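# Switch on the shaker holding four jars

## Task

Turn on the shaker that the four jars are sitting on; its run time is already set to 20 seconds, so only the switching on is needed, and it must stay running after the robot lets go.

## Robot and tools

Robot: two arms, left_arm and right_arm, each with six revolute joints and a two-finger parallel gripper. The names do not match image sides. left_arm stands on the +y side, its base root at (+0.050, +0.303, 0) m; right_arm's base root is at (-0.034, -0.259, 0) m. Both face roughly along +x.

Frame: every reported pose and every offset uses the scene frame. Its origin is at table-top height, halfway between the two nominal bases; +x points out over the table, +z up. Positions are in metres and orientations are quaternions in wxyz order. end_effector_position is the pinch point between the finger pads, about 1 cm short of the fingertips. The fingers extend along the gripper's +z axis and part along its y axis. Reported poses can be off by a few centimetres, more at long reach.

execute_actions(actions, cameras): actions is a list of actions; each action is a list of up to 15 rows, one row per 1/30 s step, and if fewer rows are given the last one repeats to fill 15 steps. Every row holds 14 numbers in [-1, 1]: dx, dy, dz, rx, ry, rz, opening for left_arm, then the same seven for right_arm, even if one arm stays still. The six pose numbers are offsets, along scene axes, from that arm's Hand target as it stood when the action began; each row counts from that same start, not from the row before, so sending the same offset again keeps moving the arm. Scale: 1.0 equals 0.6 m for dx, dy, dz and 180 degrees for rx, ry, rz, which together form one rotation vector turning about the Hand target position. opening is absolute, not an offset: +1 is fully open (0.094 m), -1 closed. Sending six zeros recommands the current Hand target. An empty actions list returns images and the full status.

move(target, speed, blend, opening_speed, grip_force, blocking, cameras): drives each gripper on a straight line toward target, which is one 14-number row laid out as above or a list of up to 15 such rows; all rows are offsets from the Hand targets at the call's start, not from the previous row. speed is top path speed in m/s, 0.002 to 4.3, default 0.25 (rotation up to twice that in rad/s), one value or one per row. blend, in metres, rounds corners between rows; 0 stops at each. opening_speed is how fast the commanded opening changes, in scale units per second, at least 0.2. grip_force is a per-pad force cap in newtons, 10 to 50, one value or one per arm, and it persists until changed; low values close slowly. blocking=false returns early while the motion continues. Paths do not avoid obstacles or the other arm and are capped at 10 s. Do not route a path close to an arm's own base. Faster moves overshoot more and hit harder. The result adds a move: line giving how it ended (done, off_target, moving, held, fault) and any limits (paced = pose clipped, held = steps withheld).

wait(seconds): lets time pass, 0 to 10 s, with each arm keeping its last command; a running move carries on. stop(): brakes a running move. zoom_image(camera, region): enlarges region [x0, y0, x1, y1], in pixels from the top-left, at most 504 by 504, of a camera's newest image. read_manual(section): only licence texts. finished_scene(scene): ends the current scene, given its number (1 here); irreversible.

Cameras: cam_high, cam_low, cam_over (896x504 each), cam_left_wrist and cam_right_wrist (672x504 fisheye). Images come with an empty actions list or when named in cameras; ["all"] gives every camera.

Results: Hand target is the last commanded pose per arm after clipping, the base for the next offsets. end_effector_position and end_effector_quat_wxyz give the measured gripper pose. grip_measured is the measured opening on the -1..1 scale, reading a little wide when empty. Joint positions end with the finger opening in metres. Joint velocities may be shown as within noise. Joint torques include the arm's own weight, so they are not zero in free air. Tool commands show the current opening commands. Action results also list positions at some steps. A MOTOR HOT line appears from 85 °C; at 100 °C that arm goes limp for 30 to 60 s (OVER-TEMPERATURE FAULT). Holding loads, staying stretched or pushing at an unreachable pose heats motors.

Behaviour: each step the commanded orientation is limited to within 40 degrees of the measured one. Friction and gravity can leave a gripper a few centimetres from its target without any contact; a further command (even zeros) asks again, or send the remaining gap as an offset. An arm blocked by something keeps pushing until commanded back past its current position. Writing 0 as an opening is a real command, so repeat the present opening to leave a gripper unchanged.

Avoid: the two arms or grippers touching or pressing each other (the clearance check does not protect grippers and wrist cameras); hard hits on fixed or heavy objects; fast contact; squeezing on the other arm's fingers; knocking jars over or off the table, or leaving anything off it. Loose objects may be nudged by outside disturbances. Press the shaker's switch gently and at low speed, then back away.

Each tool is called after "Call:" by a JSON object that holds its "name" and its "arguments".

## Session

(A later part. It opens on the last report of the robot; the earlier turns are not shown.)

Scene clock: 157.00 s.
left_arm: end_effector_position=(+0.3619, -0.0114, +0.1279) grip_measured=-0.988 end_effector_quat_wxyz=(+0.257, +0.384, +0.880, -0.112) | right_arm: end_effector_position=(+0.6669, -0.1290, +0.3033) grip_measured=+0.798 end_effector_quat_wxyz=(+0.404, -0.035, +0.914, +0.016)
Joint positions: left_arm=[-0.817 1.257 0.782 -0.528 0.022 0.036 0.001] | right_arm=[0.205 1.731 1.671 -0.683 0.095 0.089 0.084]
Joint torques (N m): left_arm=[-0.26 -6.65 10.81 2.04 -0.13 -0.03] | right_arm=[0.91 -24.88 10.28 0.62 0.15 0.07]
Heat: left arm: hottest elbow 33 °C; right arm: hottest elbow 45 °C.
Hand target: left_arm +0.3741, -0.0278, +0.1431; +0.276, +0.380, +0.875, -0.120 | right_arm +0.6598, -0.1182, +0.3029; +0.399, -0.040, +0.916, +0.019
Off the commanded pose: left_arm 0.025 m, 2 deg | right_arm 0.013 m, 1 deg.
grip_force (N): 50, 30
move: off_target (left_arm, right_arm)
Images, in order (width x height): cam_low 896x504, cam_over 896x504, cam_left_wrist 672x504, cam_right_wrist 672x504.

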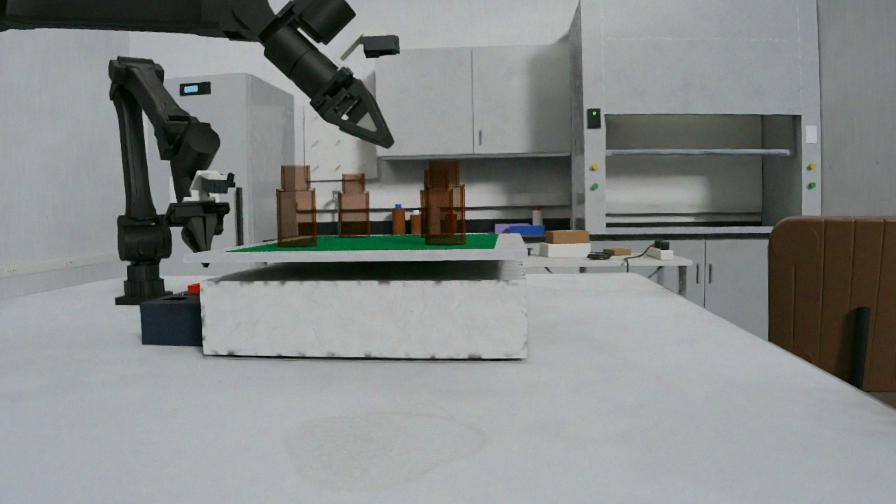

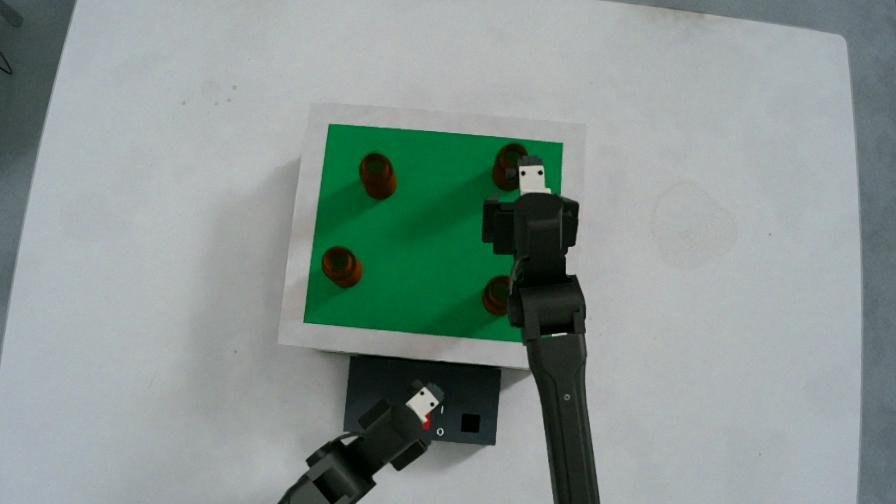

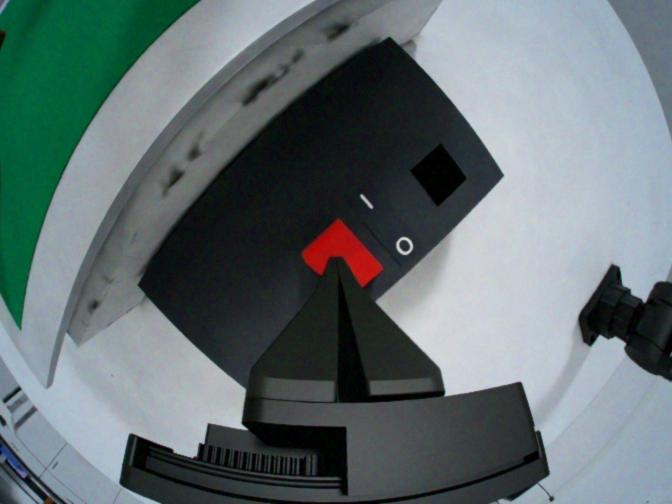

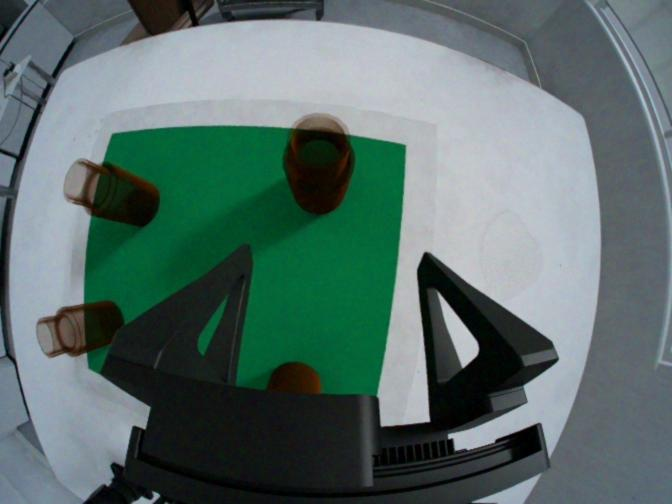

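Call:
{"name": "move", "arguments": {"target": [[0.0083,-0.01,-0.0217,0,0,0,-1, -0.21,-0.14,0.12,0,0,0,0.8],[-0.0068,0.0113,-0.1467,0,0,0,-1, -0.3497,-0.2363,0.1952,0,0,0,0.8],[-0.0068,0.0113,0.0033,0,0,0,-1, -0.3497,-0.2363,0.1952,0,0,0,0.8],[-0.14,0.18,0.128,0,0,0,-1, -0.3497,-0.2363,0.1952,0,0,0,0.8]], "speed": [0.25, 0.1, 0.15, 0.25], "blend": [0.01, 0, 0.02, 0], "cameras": ["cam_low", "cam_over", "cam_left_wrist"]}}

Scene clock: 175.37 s.
left_arm: end_effector_position=(+0.2911, +0.0761, +0.2223) grip_measured=-0.988 end_effector_quat_wxyz=(+0.280, +0.378, +0.874, -0.122) | right_arm: end_effector_position=(+0.4556, -0.2525, +0.4228) grip_measured=+0.798 end_effector_quat_wxyz=(+0.404, -0.043, +0.913, +0.022)
Joint positions: left_arm=[-0.762 0.797 0.732 -0.886 0.055 0.074 0.001] | right_arm=[-0.019 1.164 1.388 -0.964 -0.087 -0.073 0.084]
Joint torques (N m): left_arm=[1.03 -2.02 8.24 0.87 0.17 0.18] | right_arm=[-1.03 -13.33 9.98 0.51 -0.14 -0.07]
Heat: left arm: hottest elbow 33 °C; right arm: hottest elbow 42 °C.
Hand target: left_arm +0.2901, +0.0801, +0.2198; +0.276, +0.380, +0.875, -0.120 | right_arm +0.4500, -0.2599, +0.4199; +0.399, -0.040, +0.916, +0.019
Off the commanded pose: left_arm 0.005 m, 1 deg | right_arm 0.010 m, 1 deg.
grip_force (N): 50, 30
move: done
Images, in order (width x height): cam_low 896x504, cam_over 896x504, cam_left_wrist 672x504.

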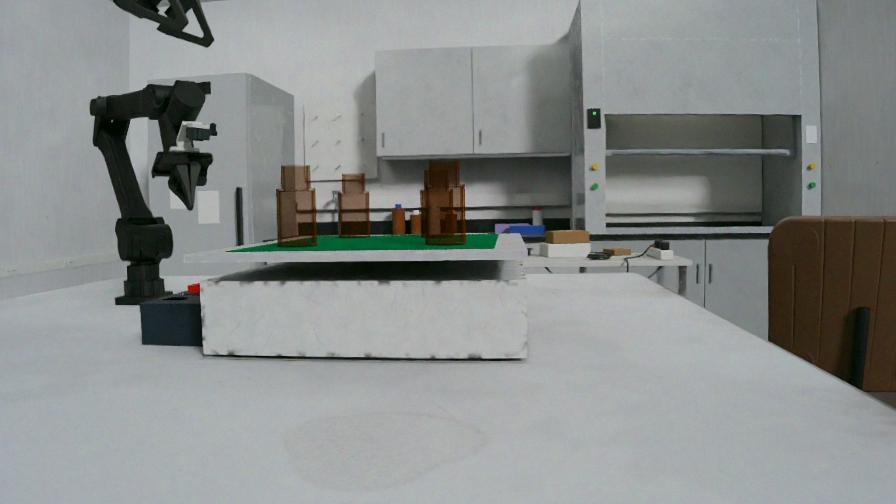

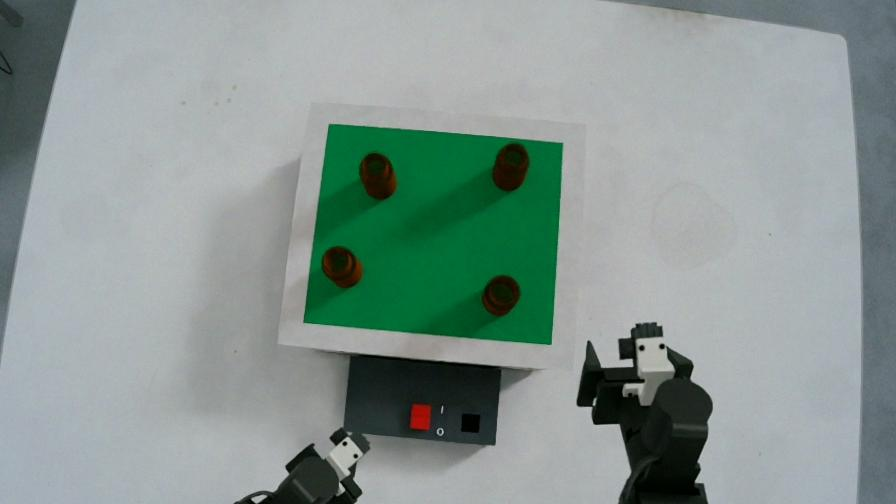

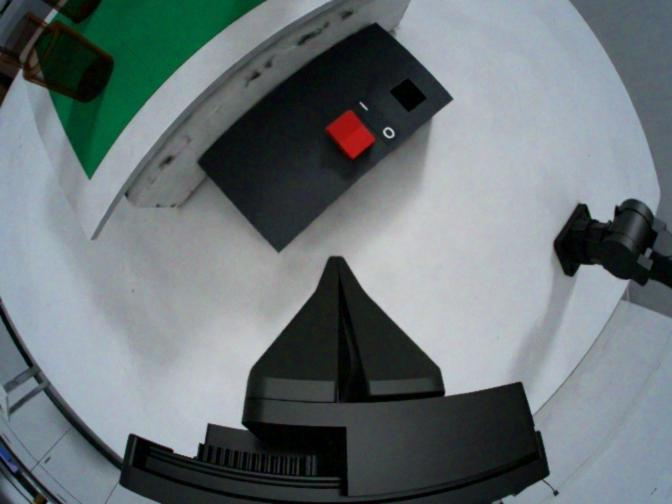

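Call:
{"name": "move", "arguments": {"target": [[0.1598,-0.1943,-0.133,0,0,0,-1, 0,0,0,0,0,0,0.8],[0.1498,-0.1835,-0.2913,0,0,0,-1, 0,0,0,0,0,0,0.8]], "speed": [0.25, 0.1], "blend": [0, 0], "cameras": ["cam_low", "cam_over", "cam_left_wrist", "cam_right_wrist"]}}

Call:
{"name": "zoom_image", "arguments": {"camera": "cam_left_wrist", "region": [250, 140, 450, 320]}}

Call:
{"name": "zoom_image", "arguments": {"camera": "cam_low", "region": [160, 250, 230, 320]}}

Scene clock: 184.60 s.
left_arm: end_effector_position=(+0.3991, -0.0386, +0.0878) grip_measured=-0.988 end_effector_quat_wxyz=(+0.322, +0.372, +0.861, -0.129) | right_arm: end_effector_position=(+0.4556, -0.2525, +0.4228) grip_measured=+0.798 end_effector_quat_wxyz=(+0.404, -0.043, +0.913, +0.022)
Joint positions: left_arm=[-0.807 1.411 0.735 -0.186 0.013 0.041 0.001] | right_arm=[-0.019 1.164 1.388 -0.964 -0.087 -0.073 0.084]
Joint torques (N m): left_arm=[-0.56 -5.25 3.9 0.85 0.33 -0.01] | right_arm=[-1.26 -13.22 9.92 0.58 -0.15 -0.07]
Heat: left arm: hottest elbow 32 °C; right arm: hottest elbow 41 °C.
Hand target: left_arm +0.3800, -0.0300, +0.0451; +0.276, +0.380, +0.875, -0.120 | right_arm +0.4500, -0.2599, +0.4199; +0.399, -0.040, +0.916, +0.019
Off the commanded pose: left_arm 0.048 m, 6 deg | right_arm 0.010 m, 1 deg.
grip_force (N): 50, 30
move: off_target (left_arm)
Images, in order (width x height): cam_low 896x504, cam_over 896x504, cam_left_wrist 672x504, cam_right_wrist 672x504.

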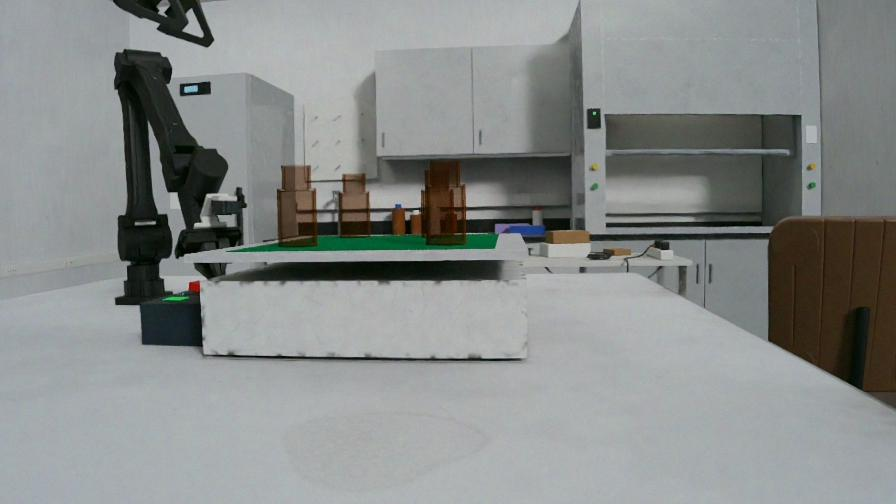

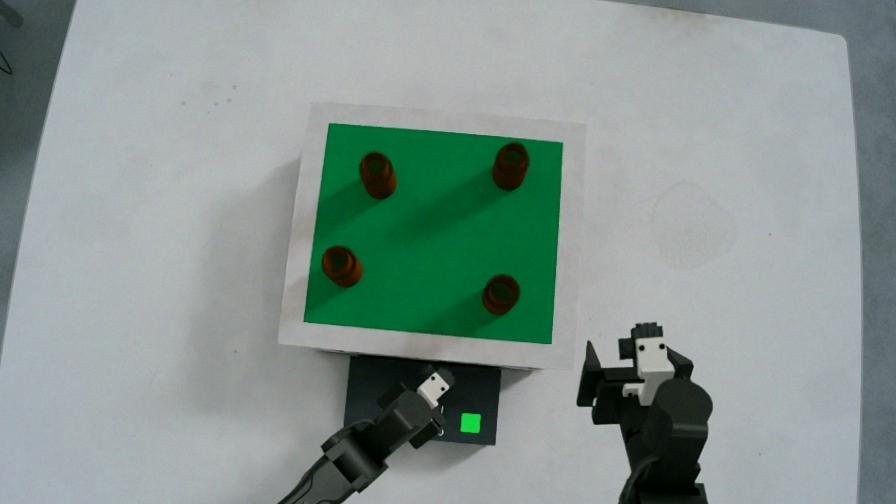

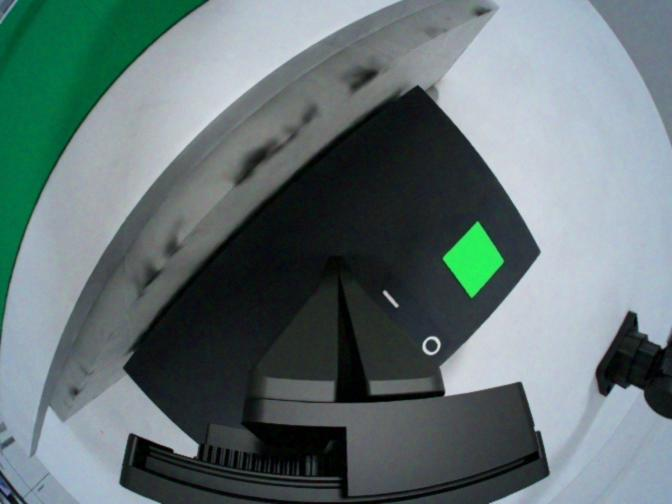

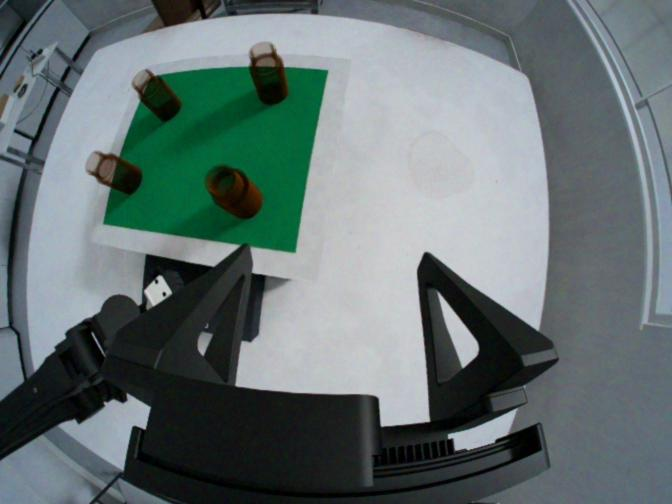

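Scaled by 2.520 from the camera's 672x504 image, which has a finer 960x720 frame.

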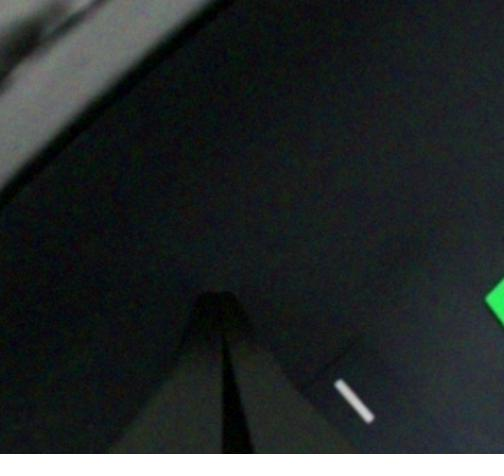

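Scaled by 7.200 from the camera's 896x504 image, which has a finer 1280x720 frame.

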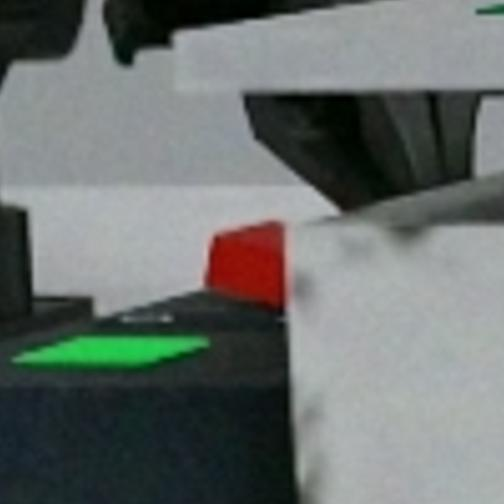

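Call:
{"name": "move", "arguments": {"target": [[0.0333,-0.0217,0.175,0,0,0,-1, 0,0,0,0,0,0,0.8],[-0.1667,0.2,0.308,0,0,0,-1, 0,0,0,0,0,0,0.8]], "speed": [0.12, 0.25], "blend": [0.02, 0], "cameras": ["cam_low", "cam_over"]}}

Scene clock: 199.27 s.
left_arm: end_effector_position=(+0.2809, +0.0862, +0.2327) grip_measured=-0.988 end_effector_quat_wxyz=(+0.281, +0.378, +0.873, -0.123) | right_arm: end_effector_position=(+0.4556, -0.2525, +0.4228) grip_measured=+0.798 end_effector_quat_wxyz=(+0.404, -0.043, +0.913, +0.022)
Joint positions: left_arm=[-0.758 0.747 0.738 -0.941 0.058 0.077 0.001] | right_arm=[-0.019 1.164 1.388 -0.964 -0.087 -0.073 0.084]
Joint torques (N m): left_arm=[1.03 -1.2 8.25 0.88 0.18 0.16] | right_arm=[-1.61 -13.04 10.04 0.57 -0.16 -0.07]
Heat: left arm: hottest elbow 29 °C; right arm: hottest elbow 40 °C.
Hand target: left_arm +0.2800, +0.0900, +0.2299; +0.276, +0.380, +0.875, -0.120 | right_arm +0.4500, -0.2599, +0.4199; +0.399, -0.040, +0.916, +0.019
Off the commanded pose: left_arm 0.005 m, 1 deg | right_arm 0.010 m, 1 deg.
grip_force (N): 50, 30
move: done
Images, in order (width x height): cam_low 896x504, cam_over 896x504.

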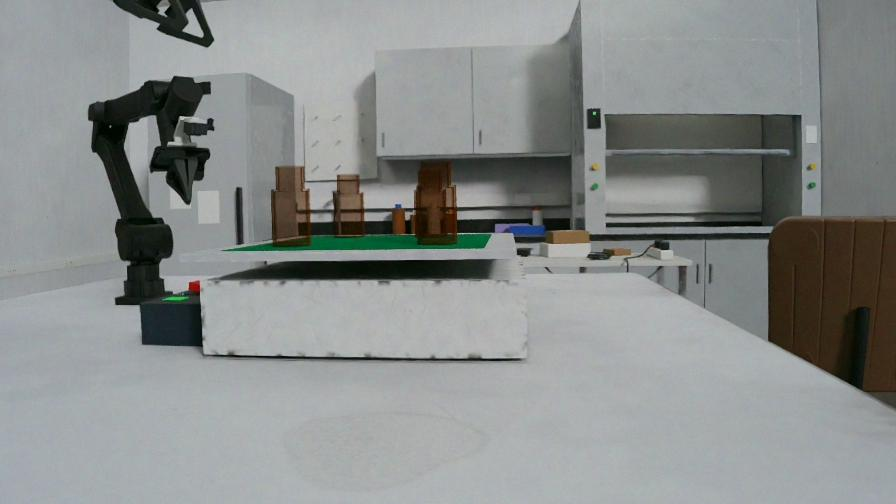

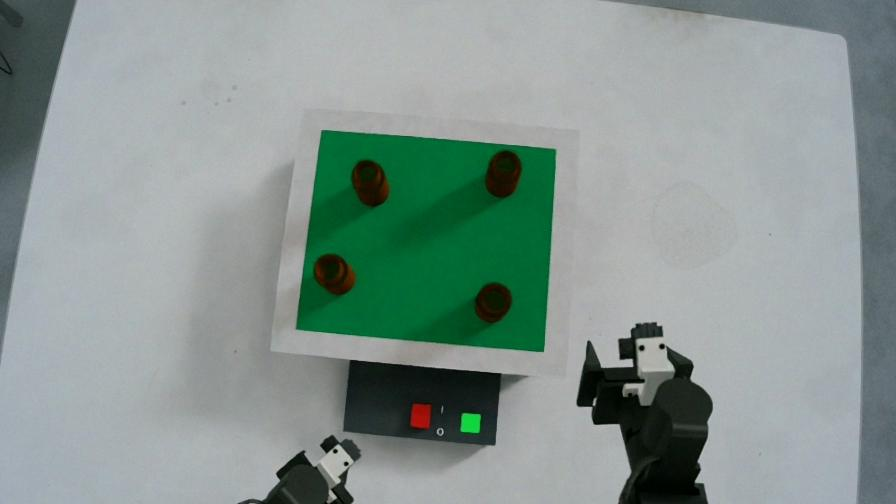

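Call:
{"name": "wait", "arguments": {"seconds": 6.5, "cameras": ["cam_over"]}}

Call:
{"name": "wait", "arguments": {"seconds": 0.5, "cameras": ["cam_over", "cam_low"]}}

Scene clock: 208.97 s.
left_arm: end_effector_position=(+0.2809, +0.0863, +0.2326) grip_measured=-0.988 end_effector_quat_wxyz=(+0.281, +0.379, +0.873, -0.122) | right_arm: end_effector_position=(+0.4556, -0.2525, +0.4228) grip_measured=+0.798 end_effector_quat_wxyz=(+0.404, -0.043, +0.913, +0.022)
Joint positions: left_arm=[-0.758 0.747 0.738 -0.941 0.058 0.078 0.001] | right_arm=[-0.019 1.164 1.388 -0.964 -0.087 -0.073 0.084]
Joint torques (N m): left_arm=[1.03 -1.2 8.27 0.87 0.17 0.17] | right_arm=[-1.32 -13.1 9.98 0.46 -0.17 -0.1]
Heat: left arm: hottest elbow 29 °C; right arm: hottest elbow 39 °C.
Hand target: left_arm +0.2799, +0.0900, +0.2299; +0.275, +0.380, +0.875, -0.120 | right_arm +0.4500, -0.2599, +0.4199; +0.399, -0.040, +0.916, +0.019
Tool commands: left_gripper/opening=-1.0 right_gripper/opening=+0.8
Off the commanded pose: left_arm 0.005 m, 1 deg | right_arm 0.010 m, 1 deg.
grip_force (N): 50, 30
wait: 6.50 s; at rest from the start
Images, in order (width x height): cam_over 896x504.

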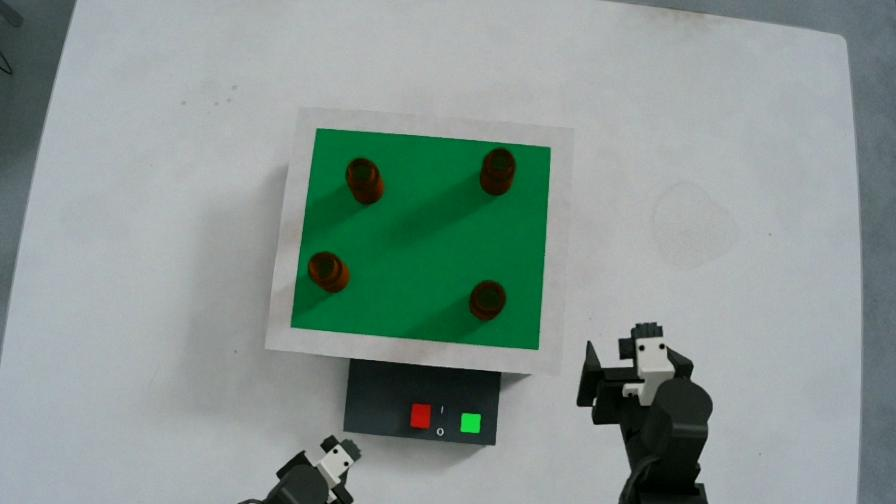

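Scene clock: 209.47 s.
left_arm: end_effector_position=(+0.2809, +0.0863, +0.2326) grip_measured=-0.988 end_effector_quat_wxyz=(+0.281, +0.379, +0.873, -0.122) | right_arm: end_effector_position=(+0.4556, -0.2525, +0.4228) grip_measured=+0.798 end_effector_quat_wxyz=(+0.404, -0.043, +0.913, +0.022)
Joint positions: left_arm=[-0.758 0.747 0.738 -0.941 0.058 0.078 0.001] | right_arm=[-0.019 1.164 1.388 -0.964 -0.087 -0.073 0.084]
Joint torques (N m): left_arm=[1.03 -1.2 8.27 0.87 0.18 0.18] | right_arm=[-1.67 -12.92 9.91 0.58 -0.16 -0.08]
Heat: left arm: hottest elbow 29 °C; right arm: hottest elbow 39 °C.
Hand target: left_arm +0.2799, +0.0900, +0.2299; +0.275, +0.380, +0.875, -0.120 | right_arm +0.4500, -0.2599, +0.4199; +0.399, -0.040, +0.916, +0.019
Tool commands: left_gripper/opening=-1.0 right_gripper/opening=+0.8
Off the commanded pose: left_arm 0.005 m, 1 deg | right_arm 0.010 m, 1 deg.
grip_force (N): 50, 30
wait: 0.50 s; at rest by 0.17 s
Images, in order (width x height): cam_low 896x504, cam_over 896x504.

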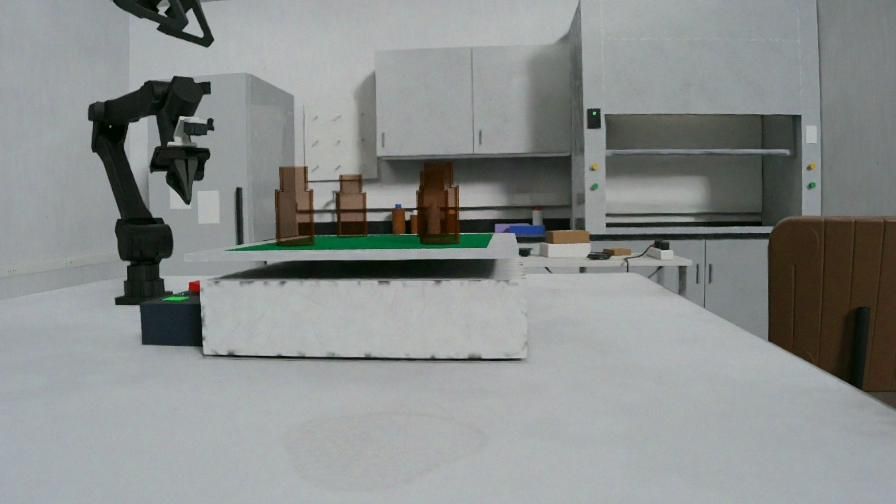

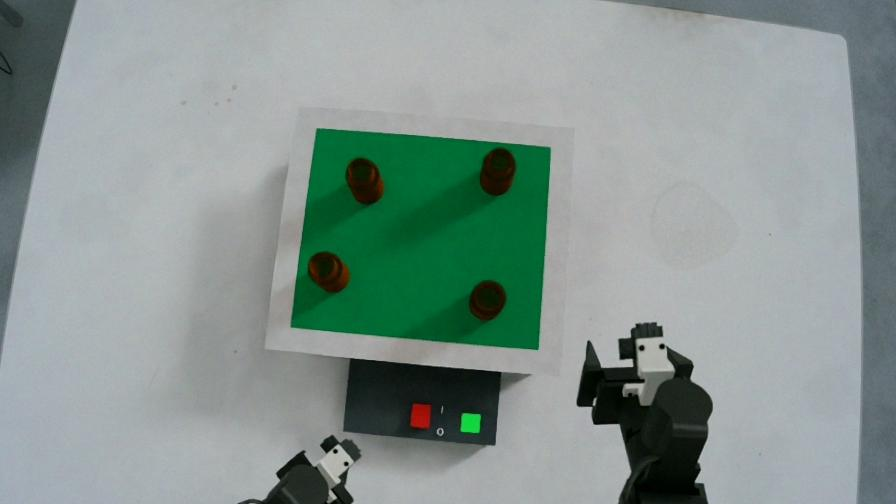

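Call:
{"name": "finished_scene", "arguments": {"scene": 2}}

The scene is finished: the task was done.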